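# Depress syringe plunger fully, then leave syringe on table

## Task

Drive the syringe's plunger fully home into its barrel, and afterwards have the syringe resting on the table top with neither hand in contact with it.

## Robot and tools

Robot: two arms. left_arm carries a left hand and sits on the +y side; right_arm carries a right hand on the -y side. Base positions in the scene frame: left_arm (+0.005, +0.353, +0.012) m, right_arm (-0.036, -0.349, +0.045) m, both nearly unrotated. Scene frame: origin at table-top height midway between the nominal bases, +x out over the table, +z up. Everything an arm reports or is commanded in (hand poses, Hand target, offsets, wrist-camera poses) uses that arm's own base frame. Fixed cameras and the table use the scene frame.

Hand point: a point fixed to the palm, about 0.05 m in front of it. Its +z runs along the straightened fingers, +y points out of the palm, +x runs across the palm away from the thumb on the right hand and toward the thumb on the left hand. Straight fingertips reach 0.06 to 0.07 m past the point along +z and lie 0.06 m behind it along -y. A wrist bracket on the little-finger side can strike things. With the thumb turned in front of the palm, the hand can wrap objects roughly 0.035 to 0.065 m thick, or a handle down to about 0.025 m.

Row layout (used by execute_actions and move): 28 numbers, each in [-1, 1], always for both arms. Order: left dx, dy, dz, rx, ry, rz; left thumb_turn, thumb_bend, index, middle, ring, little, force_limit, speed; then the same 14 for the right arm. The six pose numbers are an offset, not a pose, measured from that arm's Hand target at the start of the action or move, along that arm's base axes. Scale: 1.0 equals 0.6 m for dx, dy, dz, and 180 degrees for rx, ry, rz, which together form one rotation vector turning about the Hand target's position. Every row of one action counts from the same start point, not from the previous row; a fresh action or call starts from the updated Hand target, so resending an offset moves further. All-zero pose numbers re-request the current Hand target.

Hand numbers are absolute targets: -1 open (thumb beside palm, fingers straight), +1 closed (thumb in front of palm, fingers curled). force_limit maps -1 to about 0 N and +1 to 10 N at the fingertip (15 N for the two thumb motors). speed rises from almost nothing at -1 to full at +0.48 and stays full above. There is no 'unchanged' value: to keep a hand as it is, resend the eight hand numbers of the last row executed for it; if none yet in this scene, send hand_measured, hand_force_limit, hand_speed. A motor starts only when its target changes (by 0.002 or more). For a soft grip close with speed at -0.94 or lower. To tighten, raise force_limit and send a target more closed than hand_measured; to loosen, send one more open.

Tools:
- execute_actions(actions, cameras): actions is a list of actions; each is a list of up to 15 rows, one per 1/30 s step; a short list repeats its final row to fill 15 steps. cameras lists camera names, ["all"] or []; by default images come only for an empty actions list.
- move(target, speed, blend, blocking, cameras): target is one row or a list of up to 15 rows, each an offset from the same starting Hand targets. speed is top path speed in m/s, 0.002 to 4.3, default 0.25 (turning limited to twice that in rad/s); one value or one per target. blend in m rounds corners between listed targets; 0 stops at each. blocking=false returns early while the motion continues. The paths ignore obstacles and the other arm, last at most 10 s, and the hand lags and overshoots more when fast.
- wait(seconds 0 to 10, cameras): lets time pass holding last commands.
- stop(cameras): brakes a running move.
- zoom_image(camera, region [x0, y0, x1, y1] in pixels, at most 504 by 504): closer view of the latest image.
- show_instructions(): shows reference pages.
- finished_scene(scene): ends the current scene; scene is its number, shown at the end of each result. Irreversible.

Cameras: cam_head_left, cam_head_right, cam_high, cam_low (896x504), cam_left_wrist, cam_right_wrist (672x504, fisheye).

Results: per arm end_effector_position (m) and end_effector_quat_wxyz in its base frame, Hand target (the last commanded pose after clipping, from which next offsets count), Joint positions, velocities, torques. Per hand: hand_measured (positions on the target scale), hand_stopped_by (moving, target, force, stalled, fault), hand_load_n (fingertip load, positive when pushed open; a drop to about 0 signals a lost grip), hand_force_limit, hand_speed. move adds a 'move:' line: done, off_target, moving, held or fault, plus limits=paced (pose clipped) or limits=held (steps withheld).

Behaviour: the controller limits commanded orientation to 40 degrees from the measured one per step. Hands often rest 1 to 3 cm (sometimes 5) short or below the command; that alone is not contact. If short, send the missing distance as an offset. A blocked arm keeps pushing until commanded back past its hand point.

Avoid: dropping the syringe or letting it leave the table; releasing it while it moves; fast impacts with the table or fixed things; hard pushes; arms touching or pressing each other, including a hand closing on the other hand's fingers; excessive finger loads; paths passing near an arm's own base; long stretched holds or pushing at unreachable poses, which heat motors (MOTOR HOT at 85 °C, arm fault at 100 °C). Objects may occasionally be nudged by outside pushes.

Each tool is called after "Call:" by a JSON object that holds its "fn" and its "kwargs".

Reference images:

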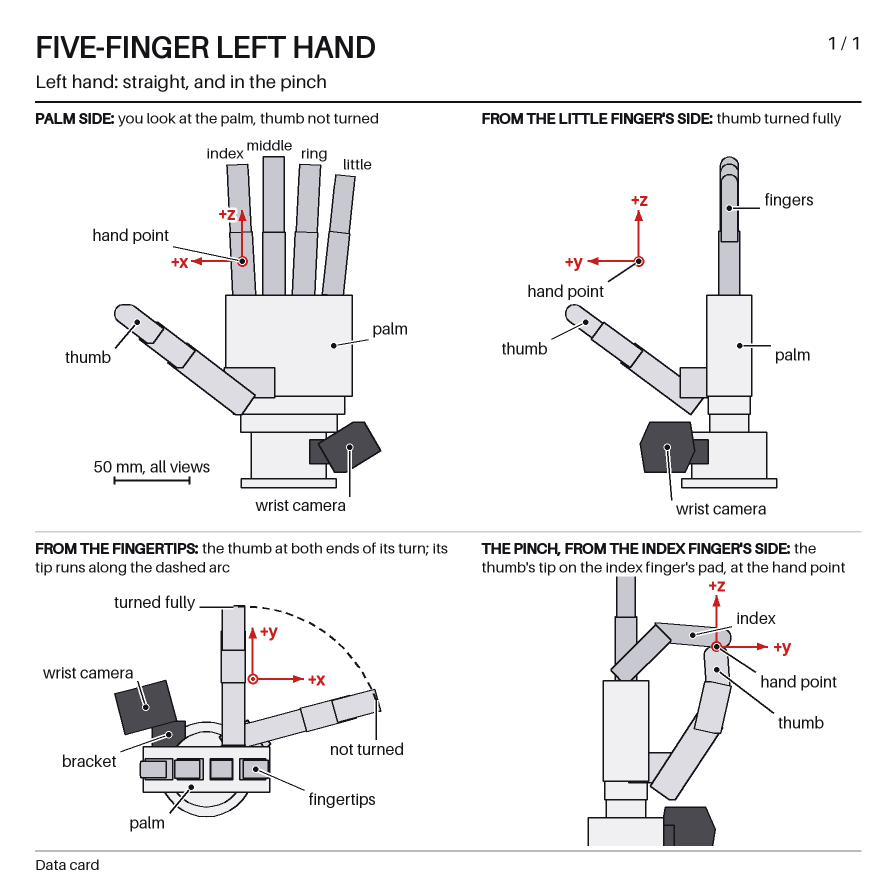

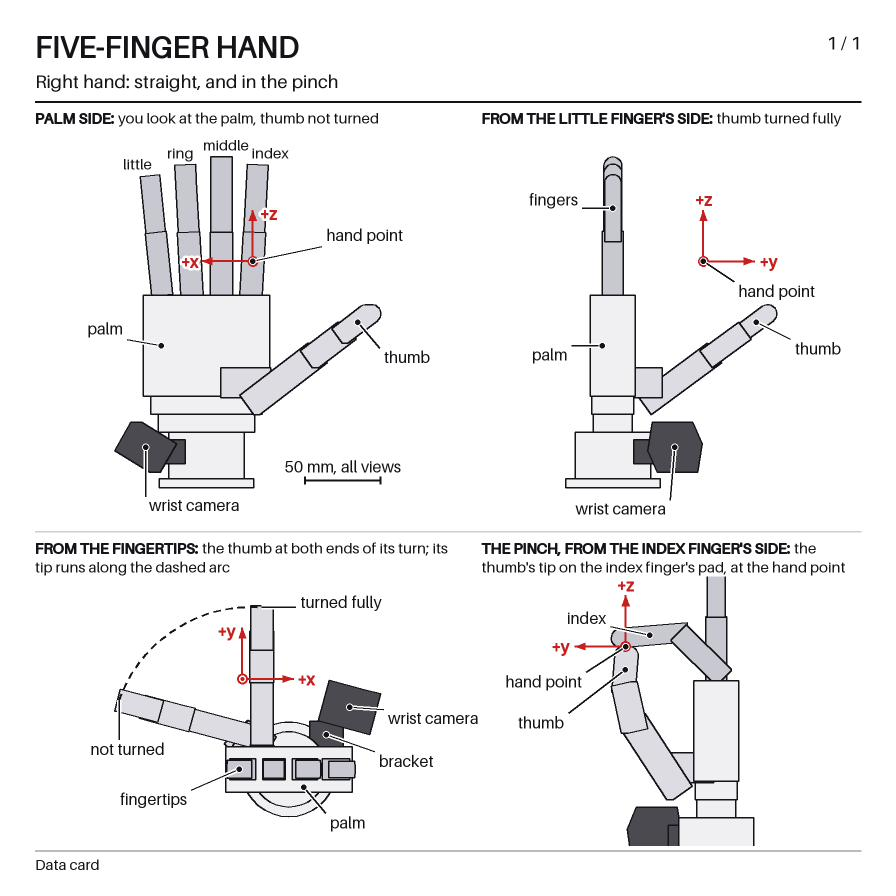

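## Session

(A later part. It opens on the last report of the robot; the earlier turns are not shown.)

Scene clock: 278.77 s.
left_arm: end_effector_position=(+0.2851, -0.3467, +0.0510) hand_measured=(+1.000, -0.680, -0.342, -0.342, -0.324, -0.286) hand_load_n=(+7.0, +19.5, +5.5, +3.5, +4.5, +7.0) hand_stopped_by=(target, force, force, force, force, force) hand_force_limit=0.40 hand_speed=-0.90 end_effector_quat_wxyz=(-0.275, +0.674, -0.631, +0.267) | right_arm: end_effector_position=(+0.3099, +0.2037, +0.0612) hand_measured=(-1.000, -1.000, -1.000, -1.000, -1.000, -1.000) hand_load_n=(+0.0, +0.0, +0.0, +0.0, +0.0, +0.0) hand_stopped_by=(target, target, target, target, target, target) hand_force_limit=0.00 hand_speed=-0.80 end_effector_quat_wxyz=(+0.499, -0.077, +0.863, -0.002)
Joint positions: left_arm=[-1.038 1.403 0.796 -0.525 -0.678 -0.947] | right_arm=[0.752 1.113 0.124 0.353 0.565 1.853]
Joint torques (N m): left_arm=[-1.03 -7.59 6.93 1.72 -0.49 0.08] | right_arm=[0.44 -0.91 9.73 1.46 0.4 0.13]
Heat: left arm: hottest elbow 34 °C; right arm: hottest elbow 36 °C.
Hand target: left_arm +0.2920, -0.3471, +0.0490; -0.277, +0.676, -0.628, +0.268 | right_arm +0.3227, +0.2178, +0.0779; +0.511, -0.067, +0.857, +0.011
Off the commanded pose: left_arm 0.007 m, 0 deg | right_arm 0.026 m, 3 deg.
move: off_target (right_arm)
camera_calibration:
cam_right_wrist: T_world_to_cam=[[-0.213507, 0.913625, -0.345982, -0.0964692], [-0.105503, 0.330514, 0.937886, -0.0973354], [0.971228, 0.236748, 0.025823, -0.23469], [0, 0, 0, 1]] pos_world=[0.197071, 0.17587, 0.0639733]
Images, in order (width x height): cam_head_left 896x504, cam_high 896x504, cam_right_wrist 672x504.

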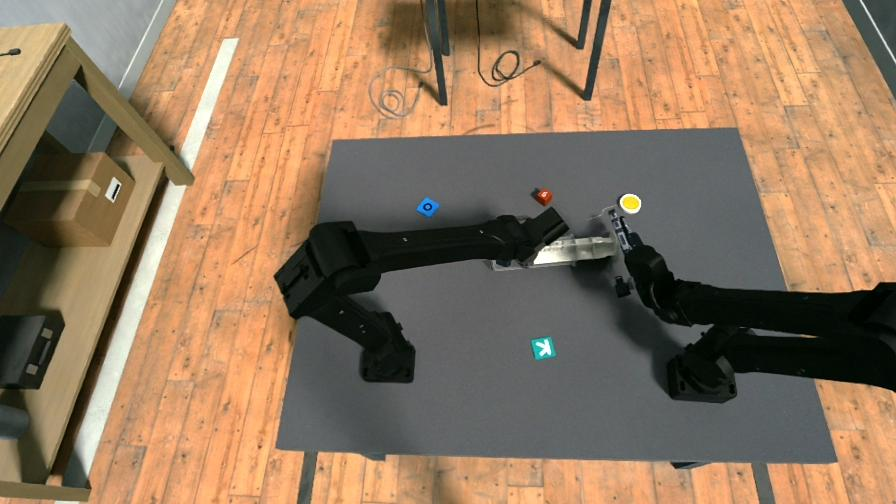

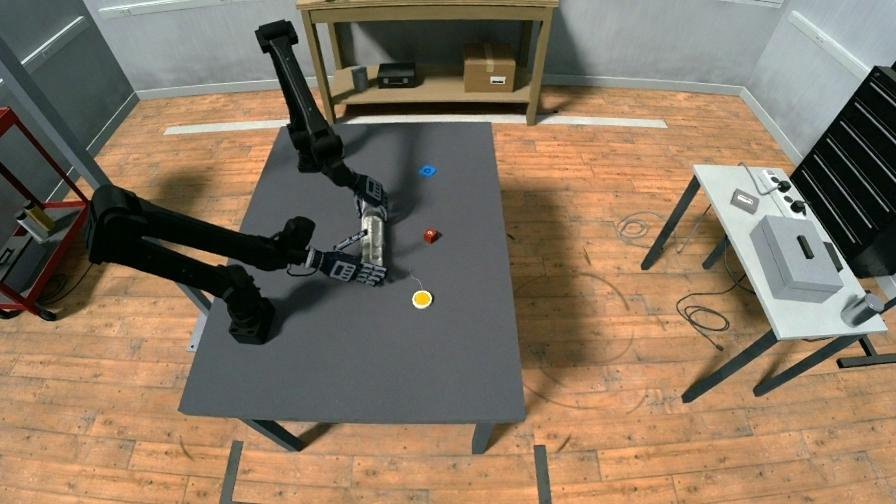

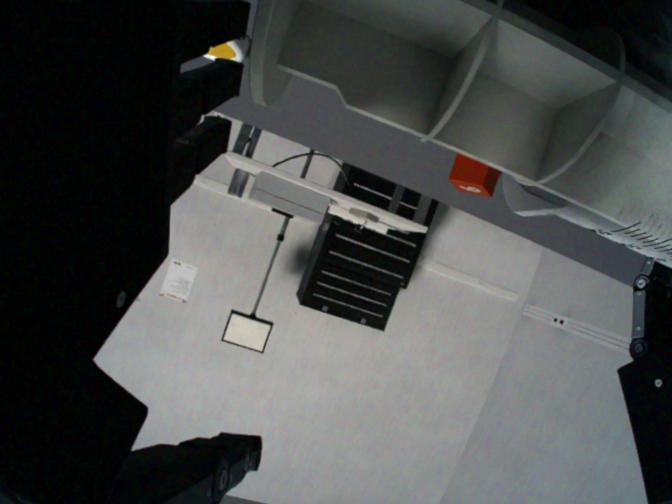

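Call:
{"fn": "move", "kwargs": {"target": [0,0,0,0,0,0,1,0.2,0.3,0.3,0.3,0.3,0.4,-0.9, -0.0083,0.0667,0,0,0,0,-1,-1,-1,-1,-1,-1,0,-0.8], "speed": 0.04, "cameras": ["cam_left_wrist","cam_high", "cam_head_left","cam_low"]}}

Call:
{"fn": "zoom_image", "kwargs": {"camera": "cam_high", "region": [280, 180, 440, 320]}}

Call:
{"fn": "zoom_image", "kwargs": {"camera": "cam_head_left", "region": [460, 180, 700, 300]}}

Scene clock: 299.47 s.
left_arm: end_effector_position=(+0.2872, -0.3435, +0.0507) hand_measured=(+1.000, -0.680, -0.342, -0.342, -0.324, -0.286) hand_load_n=(+4.5, +19.0, +5.5, +3.5, +5.0, +6.0) hand_stopped_by=(target, force, force, force, force, force) hand_force_limit=0.40 hand_speed=-0.90 end_effector_quat_wxyz=(-0.281, +0.671, -0.633, +0.265) | right_arm: end_effector_position=(+0.3118, +0.2253, +0.0622) hand_measured=(-1.000, -1.000, -1.000, -1.000, -1.000, -1.000) hand_load_n=(+0.0, +0.0, +0.0, +0.0, +0.5, +0.0) hand_stopped_by=(target, target, target, target, target, target) hand_force_limit=0.00 hand_speed=-0.80 end_effector_quat_wxyz=(+0.505, -0.063, +0.860, -0.024)
Joint positions: left_arm=[-1.033 1.403 0.795 -0.525 -0.684 -0.934] | right_arm=[0.872 1.193 0.185 0.308 0.712 1.953]
Joint torques (N m): left_arm=[-1.32 -7.59 6.98 1.73 -0.27 -0.03] | right_arm=[2.26 -1.26 10.48 1.25 -0.61 0.16]
Heat: left arm: hottest elbow 34 °C; right arm: hottest elbow 35 °C.
Hand target: left_arm +0.2920, -0.3471, +0.0490; -0.277, +0.676, -0.628, +0.268 | right_arm +0.3177, +0.2577, +0.0779; +0.511, -0.067, +0.857, +0.011
Off the commanded pose: left_arm 0.006 m, 1 deg | right_arm 0.037 m, 4 deg.
move: off_target (right_arm)
camera_calibration:
cam_left_wrist: T_world_to_cam=[[0.666672, -0.221613, 0.711643, -0.304779], [-0.453094, -0.878606, 0.150854, -0.174162], [0.591823, -0.423011, -0.686154, -0.167714], [0, 0, 0, 1]] pos_world=[0.223533, -0.291508, 0.128089]
Images, in order (width x height): cam_head_left 896x504, cam_high 896x504, cam_low 896x504, cam_left_wrist 672x504.

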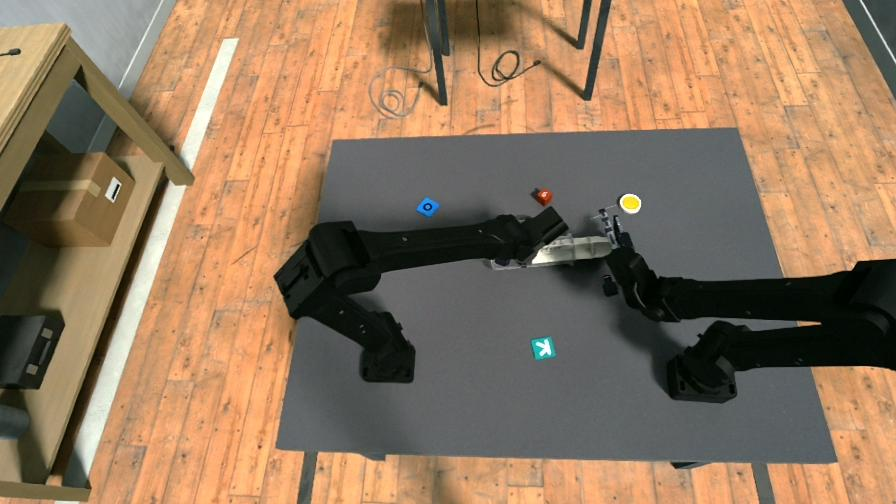

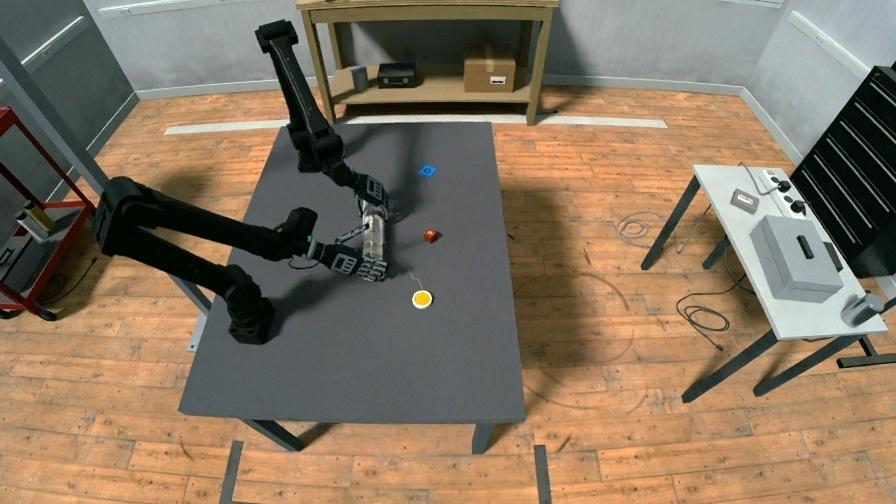

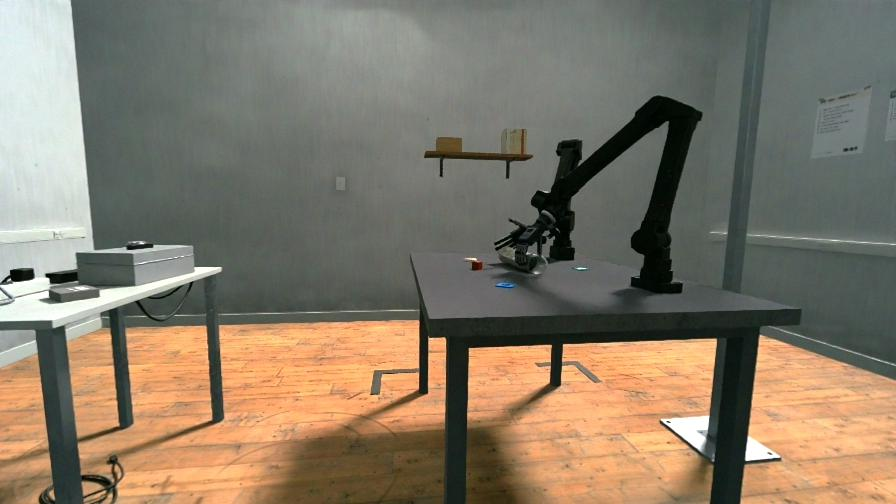

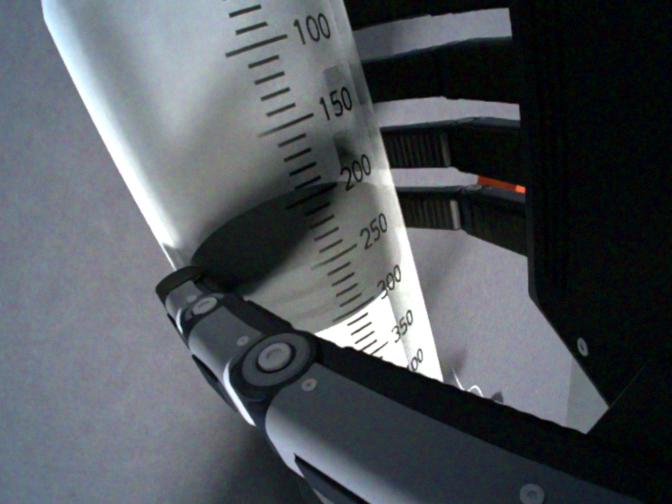

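Scaled by 3.150 from the camera's 896x504 image, which has a finer 1280x720 frame.

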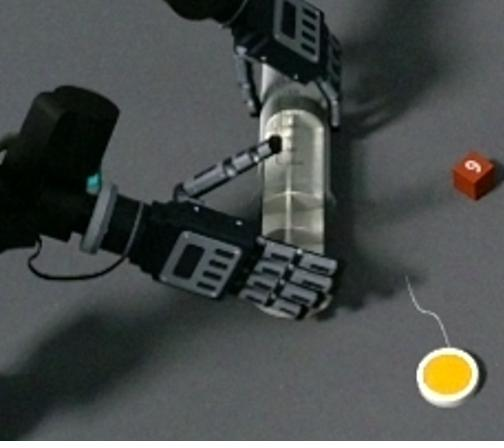

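Scaled by 2.100 from the camera's 896x504 image, which has a finer 1280x720 frame.

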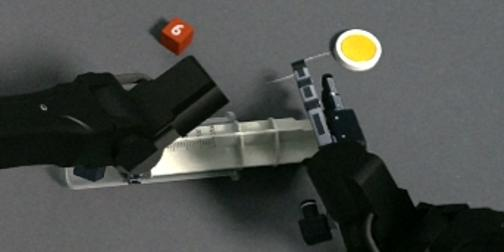

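Call:
{"fn": "move", "kwargs": {"target": [0,0,0,0,0,0,1,0.2,0.3,0.3,0.3,0.3,0.4,-0.9, -0.0063,0.05,-0.02,0.033,0,0,-1,-1,-1,-1,-1,-1,0,-0.8], "speed": 0.04, "cameras": ["cam_left_wrist","cam_high", "cam_head_left","cam_low"]}}

Call:
{"fn": "zoom_image", "kwargs": {"camera": "cam_high", "region": [280, 180, 440, 320]}}

Call:
{"fn": "zoom_image", "kwargs": {"camera": "cam_head_left", "region": [460, 180, 700, 300]}}

Call:
{"fn": "zoom_image", "kwargs": {"camera": "cam_low", "region": [460, 190, 580, 290]}}

Scene clock: 314.27 s.
left_arm: end_effector_position=(+0.2912, -0.3355, +0.0498) hand_measured=(+1.000, -0.680, -0.342, -0.342, -0.324, -0.286) hand_load_n=(-3.5, +19.0, +5.0, +4.0, +7.5, +4.5) hand_stopped_by=(target, force, force, force, force, force) hand_force_limit=0.40 hand_speed=-0.90 end_effector_quat_wxyz=(-0.294, +0.662, -0.639, +0.258) | right_arm: end_effector_position=(+0.3115, +0.2327, +0.0474) hand_measured=(-1.000, -1.000, -1.000, -1.000, -1.000, -1.000) hand_load_n=(+0.0, +0.0, +0.0, +0.0, +0.0, +0.0) hand_stopped_by=(target, target, target, target, target, target) hand_force_limit=0.00 hand_speed=-0.80 end_effector_quat_wxyz=(+0.508, -0.030, +0.861, -0.012)
Joint positions: left_arm=[-1.023 1.403 0.793 -0.525 -0.698 -0.897] | right_arm=[0.921 1.333 0.191 0.408 0.763 2.07]
Joint torques (N m): left_arm=[-1.96 -7.59 7.19 1.69 0.28 -0.32] | right_arm=[4.25 -1.32 10.51 2.32 -1.71 0.24]
Heat: left arm: hottest elbow 34 °C; right arm: hottest elbow 35 °C.
Hand target: left_arm +0.2920, -0.3472, +0.0490; -0.277, +0.676, -0.628, +0.268 | right_arm +0.3140, +0.2878, +0.0661; +0.514, -0.040, +0.855, +0.056
Off the commanded pose: left_arm 0.012 m, 3 deg | right_arm 0.058 m, 8 deg.
move: off_target (left_arm, right_arm)
camera_calibration:
cam_left_wrist: T_world_to_cam=[[0.658519, -0.253371, 0.70863, -0.313089], [-0.462675, -0.878947, 0.115689, -0.160767], [0.593536, -0.404049, -0.696031, -0.160989], [0, 0, 0, 1]] pos_world=[0.227345, -0.285681, 0.12841]
Images, in order (width x height): cam_head_left 896x504, cam_high 896x504, cam_low 896x504, cam_left_wrist 672x504.

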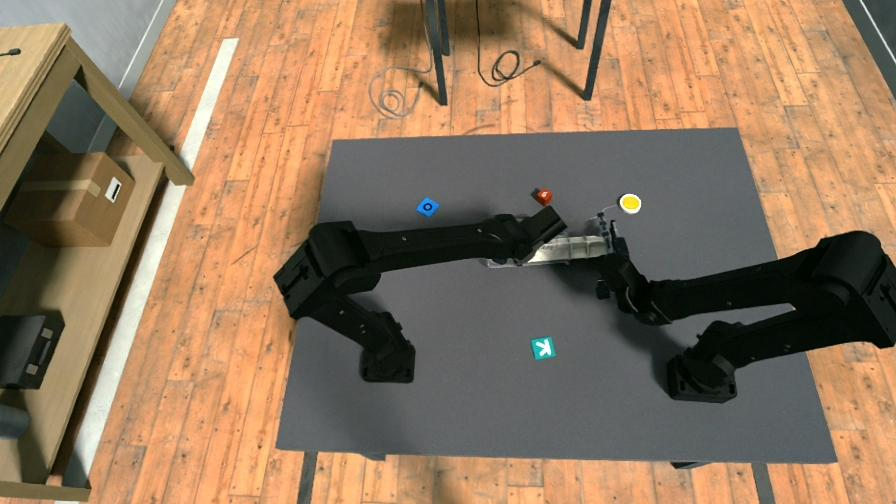

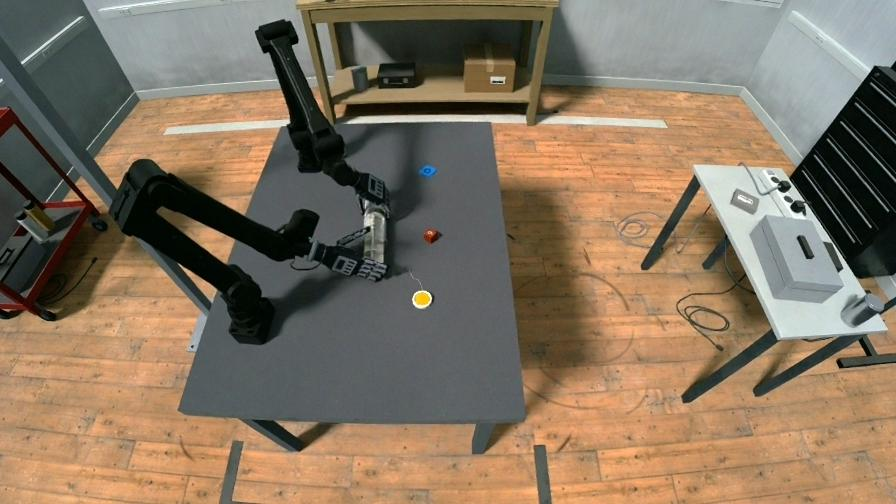

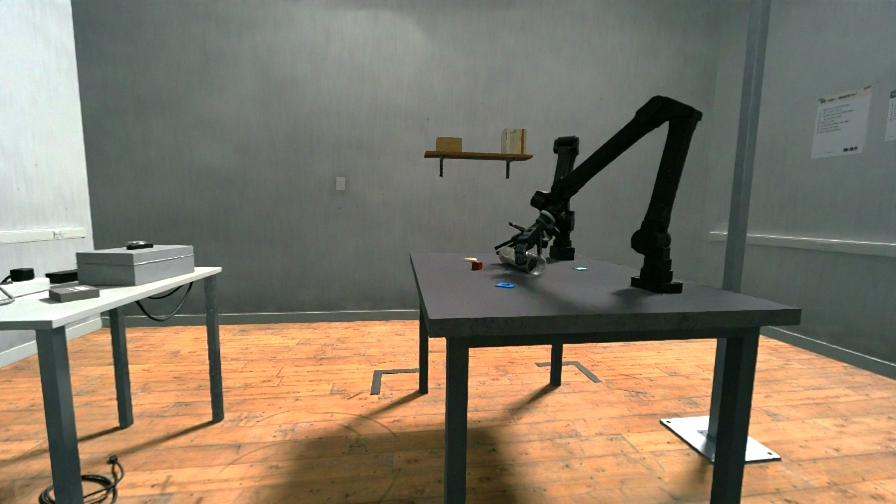

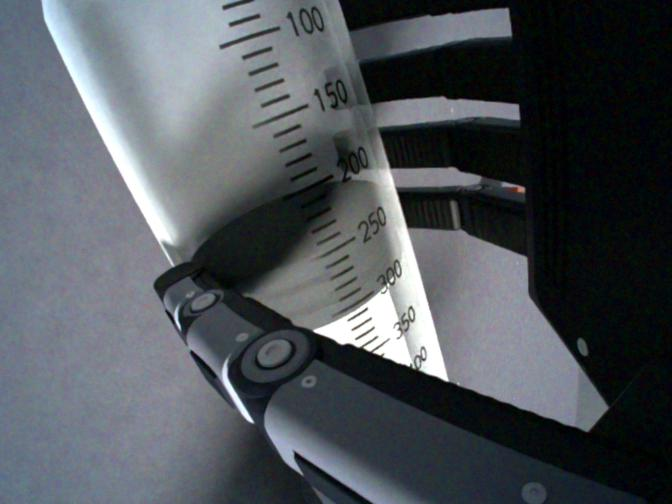

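Scaled by 3.150 from the camera's 896x504 image, which has a finer 1280x720 frame.

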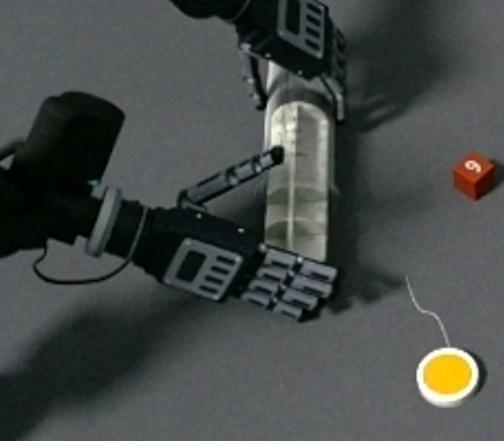

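Scaled by 2.100 from the camera's 896x504 image, which has a finer 1280x720 frame.

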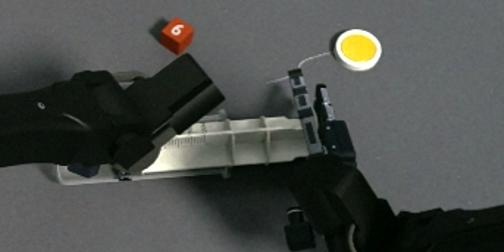

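Scaled by 4.200 from the camera's 896x504 image, which has a finer 1280x720 frame.

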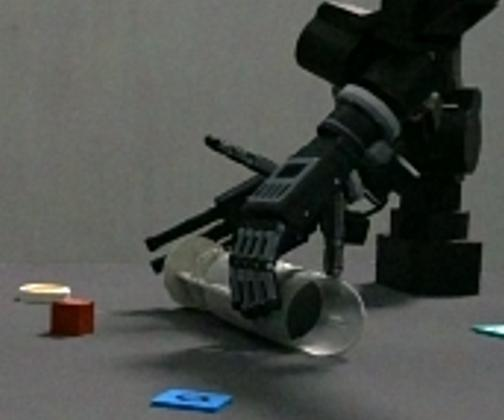

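Call:
{"fn": "move", "kwargs": {"target": [0,-0.04,0,0,0,0,1,0.2,0.3,0.3,0.3,0.3,0.4,-0.9, -0.0063,0.05,0,0,0,0,-1,-1,-1,-1,-1,-1,0,-0.8], "speed": 0.04, "cameras": ["cam_left_wrist","cam_high", "cam_head_left"]}}

Call:
{"fn": "zoom_image", "kwargs": {"camera": "cam_head_left", "region": [460, 180, 700, 300]}}

Scene clock: 323.93 s.
left_arm: end_effector_position=(+0.2912, -0.3271, +0.0483) hand_measured=(+1.000, -0.682, -0.342, -0.342, -0.324, -0.286) hand_load_n=(-6.5, +18.5, +6.5, +5.5, +8.5, +1.0) hand_stopped_by=(target, force, force, force, force, force) hand_force_limit=0.40 hand_speed=-0.90 end_effector_quat_wxyz=(-0.309, +0.659, -0.643, +0.241) | right_arm: end_effector_position=(+0.3064, +0.2687, +0.0474) hand_measured=(-1.000, -1.000, -1.000, -1.000, -1.000, -1.000) hand_load_n=(+0.0, +0.0, +0.0, +0.0, +0.0, +0.0) hand_stopped_by=(target, target, target, target, target, target) hand_force_limit=0.00 hand_speed=-0.80 end_effector_quat_wxyz=(+0.512, -0.050, +0.858, +0.004)
Joint positions: left_arm=[-1.023 1.411 0.803 -0.568 -0.721 -0.897] | right_arm=[0.997 1.401 0.243 0.421 0.783 2.09]
Joint torques (N m): left_arm=[-4.25 -4.42 10.66 1.98 0.74 -0.63] | right_arm=[2.84 -2.32 10.54 2.35 -1.25 0.11]
Heat: left arm: hottest elbow 34 °C; right arm: hottest elbow 36 °C.
Hand target: left_arm +0.2919, -0.3710, +0.0490; -0.277, +0.676, -0.628, +0.268 | right_arm +0.3102, +0.3178, +0.0659; +0.513, -0.040, +0.855, +0.055
Off the commanded pose: left_arm 0.044 m, 5 deg | right_arm 0.053 m, 6 deg.
joint sent to its limit (right arm) — joint 6 (wrist roll), upper limit. The joint targets are off in position, not in orientation.
move: off_target (left_arm, right_arm)
camera_calibration:
cam_left_wrist: T_world_to_cam=[[0.663212, -0.279126, 0.694434, -0.319049], [-0.454218, -0.887553, 0.0770473, -0.156642], [0.594841, -0.366523, -0.71542, -0.145904], [0, 0, 0, 1]] pos_world=[0.227237, -0.28156, 0.129245]
Images, in order (width x height): cam_head_left 896x504, cam_high 896x504, cam_left_wrist 672x504.

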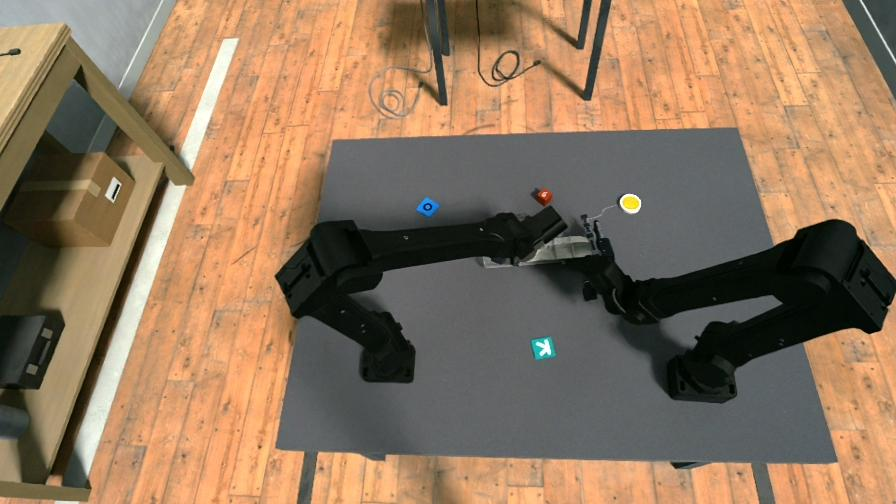

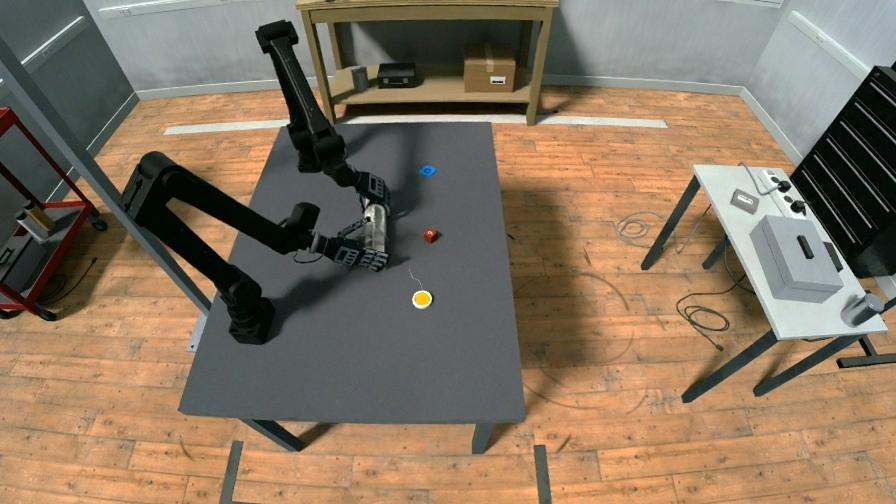

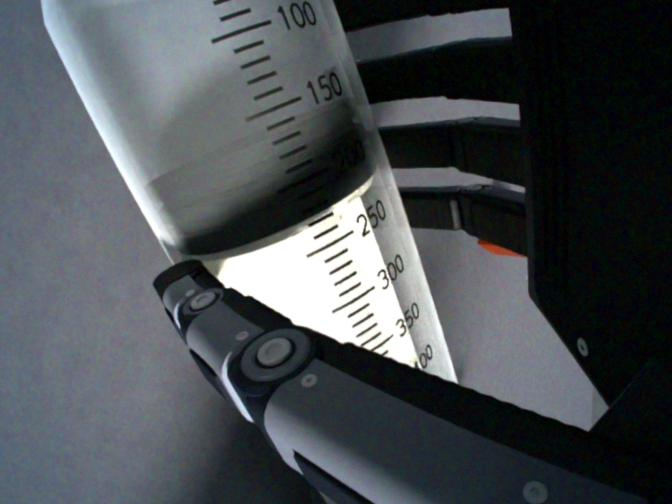

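Scaled by 2.100 from the camera's 896x504 image, which has a finer 1280x720 frame.

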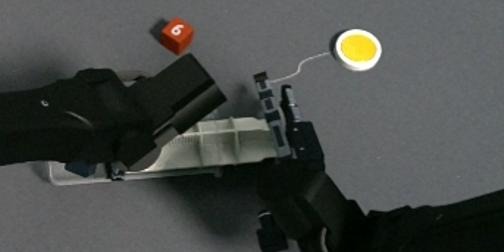

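Call:
{"fn": "move", "kwargs": {"target": [0,0,0,0,0,0,1,0.2,0.3,0.3,0.3,0.3,0.4,-0.9, -0.005,0.05,0,-0.01,0,0.035,-1,-1,-1,-1,-1,-1,0,-0.8], "speed": 0.04, "cameras": ["cam_left_wrist","cam_high", "cam_head_left","cam_low"]}}

Call:
{"fn": "zoom_image", "kwargs": {"camera": "cam_head_left", "region": [460, 180, 700, 300]}}

Call:
{"fn": "zoom_image", "kwargs": {"camera": "cam_high", "region": [280, 180, 440, 320]}}

Call:
{"fn": "zoom_image", "kwargs": {"camera": "cam_low", "region": [460, 190, 580, 290]}}

Scene clock: 346.13 s.
left_arm: end_effector_position=(+0.2923, -0.3267, +0.0483) hand_measured=(+1.000, -0.682, -0.342, -0.342, -0.324, -0.286) hand_load_n=(-2.0, +17.5, +8.5, +6.0, +7.0, +0.0) hand_stopped_by=(target, force, force, force, force, force) hand_force_limit=0.40 hand_speed=-0.90 end_effector_quat_wxyz=(-0.311, +0.663, -0.637, +0.242) | right_arm: end_effector_position=(+0.3056, +0.2944, +0.0487) hand_measured=(-1.000, -1.000, -1.000, -1.000, -1.000, -1.000) hand_load_n=(+0.0, +0.0, +0.0, +0.5, +0.0, +0.0) hand_stopped_by=(target, target, target, target, target, target) hand_force_limit=0.00 hand_speed=-0.80 end_effector_quat_wxyz=(+0.505, -0.070, +0.860, +0.025)
Joint positions: left_arm=[-1.023 1.413 0.803 -0.57 -0.728 -0.911] | right_arm=[1.012 1.425 0.281 0.421 0.738 2.076]
Joint torques (N m): left_arm=[-4.25 -4.54 10.7 2.02 0.99 -0.57] | right_arm=[3.02 -2.67 11.41 1.66 -1.31 -0.23]
Heat: left arm: hottest elbow 35 °C; right arm: hottest elbow 37 °C.
Hand target: left_arm +0.2919, -0.3710, +0.0489; -0.277, +0.676, -0.628, +0.268 | right_arm +0.3072, +0.3477, +0.0660; +0.509, -0.095, +0.853, +0.070
Off the commanded pose: left_arm 0.044 m, 5 deg | right_arm 0.056 m, 6 deg.
move: off_target (left_arm, right_arm)
camera_calibration:
cam_left_wrist: T_world_to_cam=[[0.662973, -0.267583, 0.699189, -0.31607], [-0.443313, -0.892911, 0.0786301, -0.160761], [0.603274, -0.36209, -0.710599, -0.147614], [0, 0, 0, 1]] pos_world=[0.22733, -0.28157, 0.128738]
Images, in order (width x height): cam_head_left 896x504, cam_high 896x504, cam_low 896x504, cam_left_wrist 672x504.

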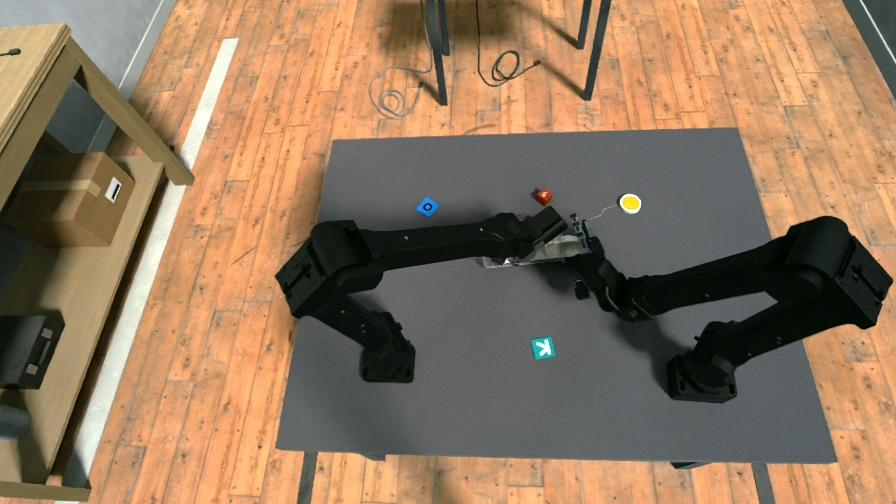

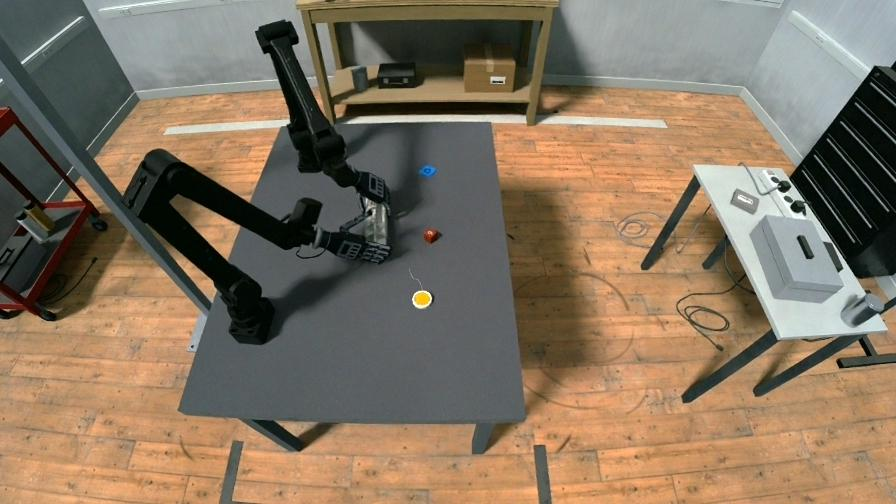

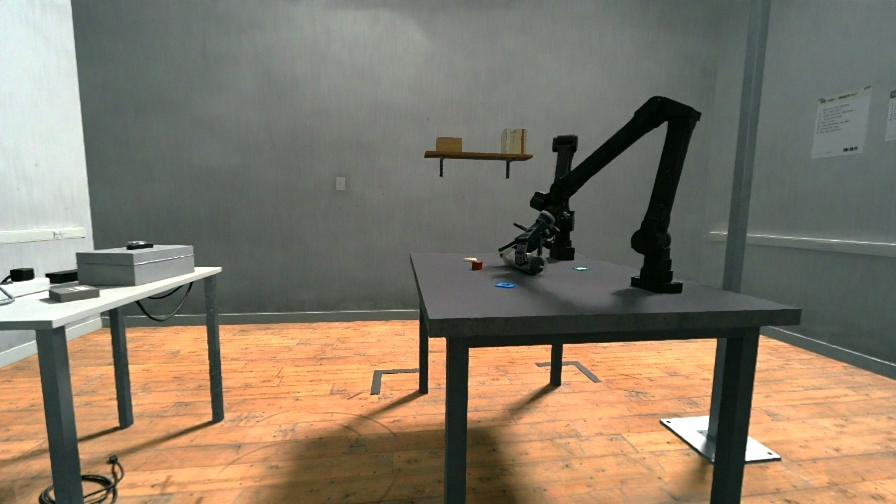

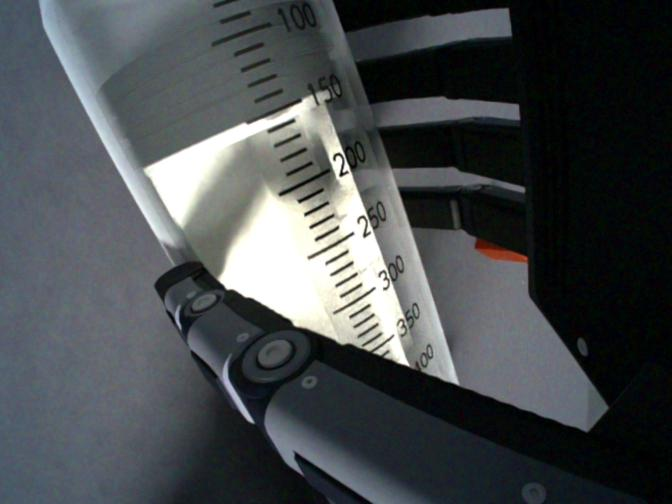

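Scaled by 2.100 from the camera's 896x504 image, which has a finer 1280x720 frame.

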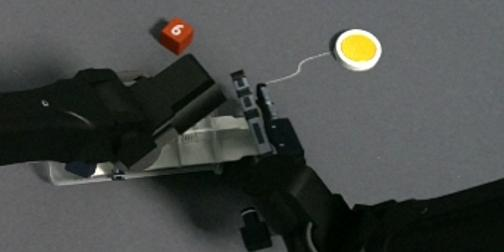

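Scaled by 3.150 from the camera's 896x504 image, which has a finer 1280x720 frame.

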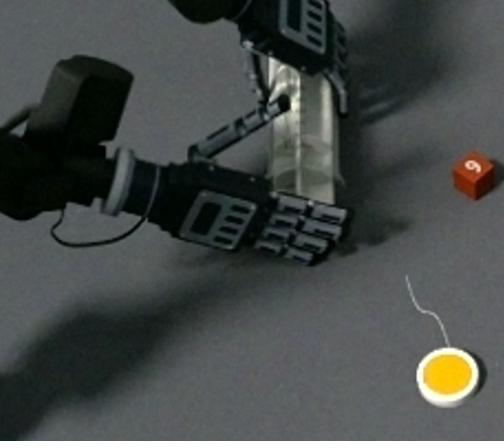

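Scaled by 4.200 from the camera's 896x504 image, which has a finer 1280x720 frame.

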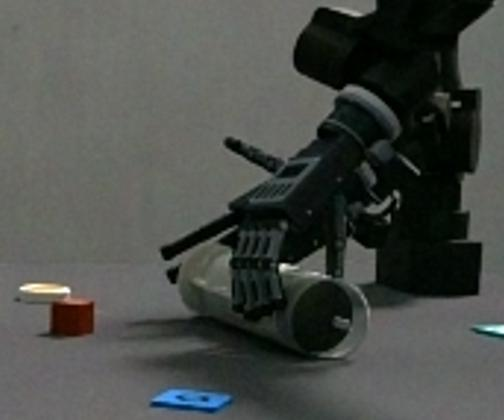

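Call:
{"fn": "move", "kwargs": {"target": [0,0,0,0,0,0,1,0.2,0.3,0.3,0.3,0.3,0.4,-0.9, -0.005,0.05,0,0,0,0.02,-1,-1,-1,-1,-1,-1,0,-0.8], "speed": 0.04, "cameras": ["cam_left_wrist","cam_high", "cam_head_left"]}}

Call:
{"fn": "zoom_image", "kwargs": {"camera": "cam_head_left", "region": [460, 180, 700, 300]}}

Call:
{"fn": "zoom_image", "kwargs": {"camera": "cam_high", "region": [280, 180, 440, 320]}}

Scene clock: 353.30 s.
left_arm: end_effector_position=(+0.2940, -0.3271, +0.0487) hand_measured=(+1.000, -0.682, -0.342, -0.342, -0.324, -0.286) hand_load_n=(-1.0, +17.0, +12.5, +6.5, +4.0, +0.0) hand_stopped_by=(target, force, force, force, force, force) hand_force_limit=0.40 hand_speed=-0.90 end_effector_quat_wxyz=(-0.313, +0.667, -0.631, +0.244) | right_arm: end_effector_position=(+0.3046, +0.3213, +0.0483) hand_measured=(-1.000, -1.000, -1.000, -1.000, -1.000, -1.000) hand_load_n=(+0.0, +0.0, +0.0, +0.5, +0.0, +0.0) hand_stopped_by=(target, target, target, target, target, target) hand_force_limit=0.00 hand_speed=-0.80 end_effector_quat_wxyz=(+0.501, -0.095, +0.859, +0.037)
Joint positions: left_arm=[-1.023 1.415 0.805 -0.57 -0.736 -0.926] | right_arm=[1.034 1.461 0.326 0.421 0.712 2.049]
Joint torques (N m): left_arm=[-4.25 -4.84 10.58 2.02 1.23 -0.42] | right_arm=[2.96 -2.78 11.63 2.36 -1.57 -0.26]
Heat: left arm: hottest elbow 35 °C; right arm: hottest elbow 37 °C.
Hand target: left_arm +0.2919, -0.3711, +0.0490; -0.277, +0.675, -0.628, +0.268 | right_arm +0.3042, +0.3778, +0.0661; +0.507, -0.122, +0.849, +0.086
Off the commanded pose: left_arm 0.044 m, 5 deg | right_arm 0.059 m, 7 deg.
move: off_target (left_arm, right_arm)
camera_calibration:
cam_left_wrist: T_world_to_cam=[[0.661642, -0.255273, 0.705029, -0.313436], [-0.432338, -0.898107, 0.0805516, -0.165412], [0.612628, -0.358107, -0.704589, -0.150265], [0, 0, 0, 1]] pos_world=[0.227925, -0.28238, 0.128431]
Images, in order (width x height): cam_head_left 896x504, cam_high 896x504, cam_left_wrist 672x504.

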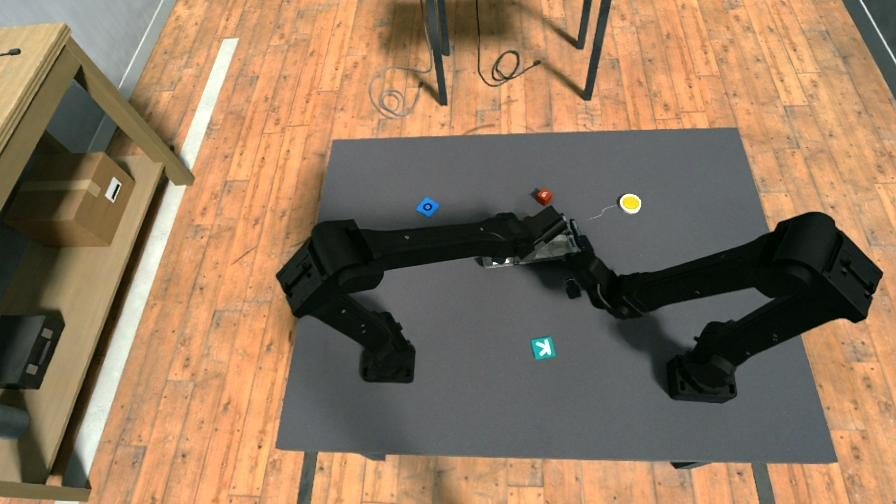

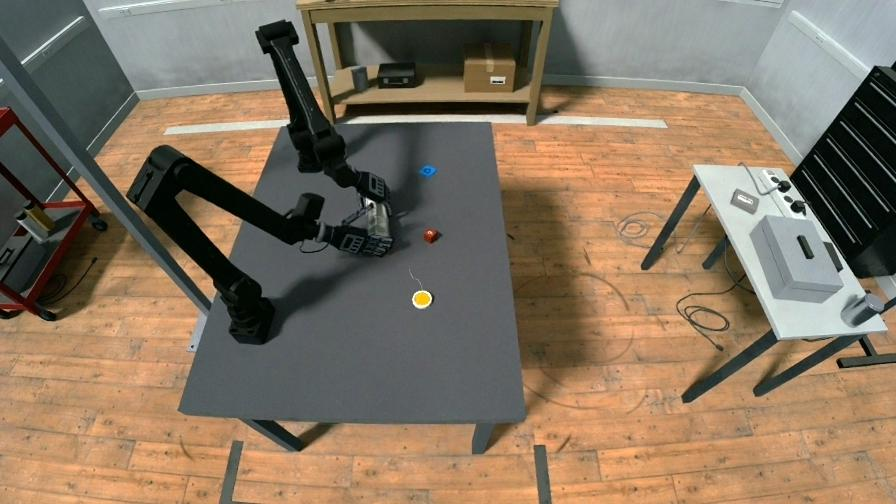

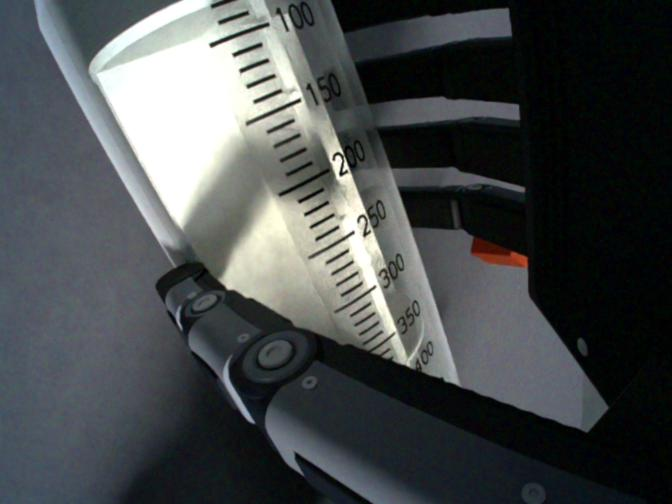

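Scaled by 2.100 from the camera's 896x504 image, which has a finer 1280x720 frame.

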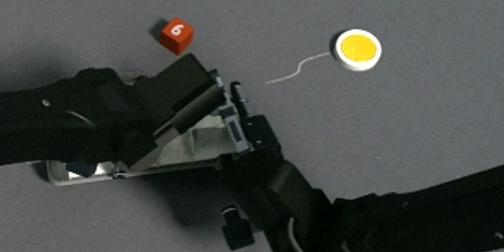

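Scaled by 3.150 from the camera's 896x504 image, which has a finer 1280x720 frame.

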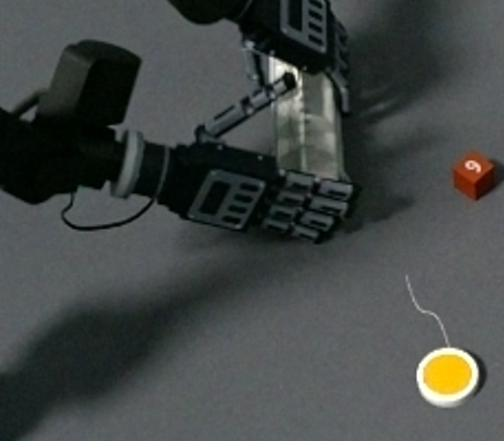

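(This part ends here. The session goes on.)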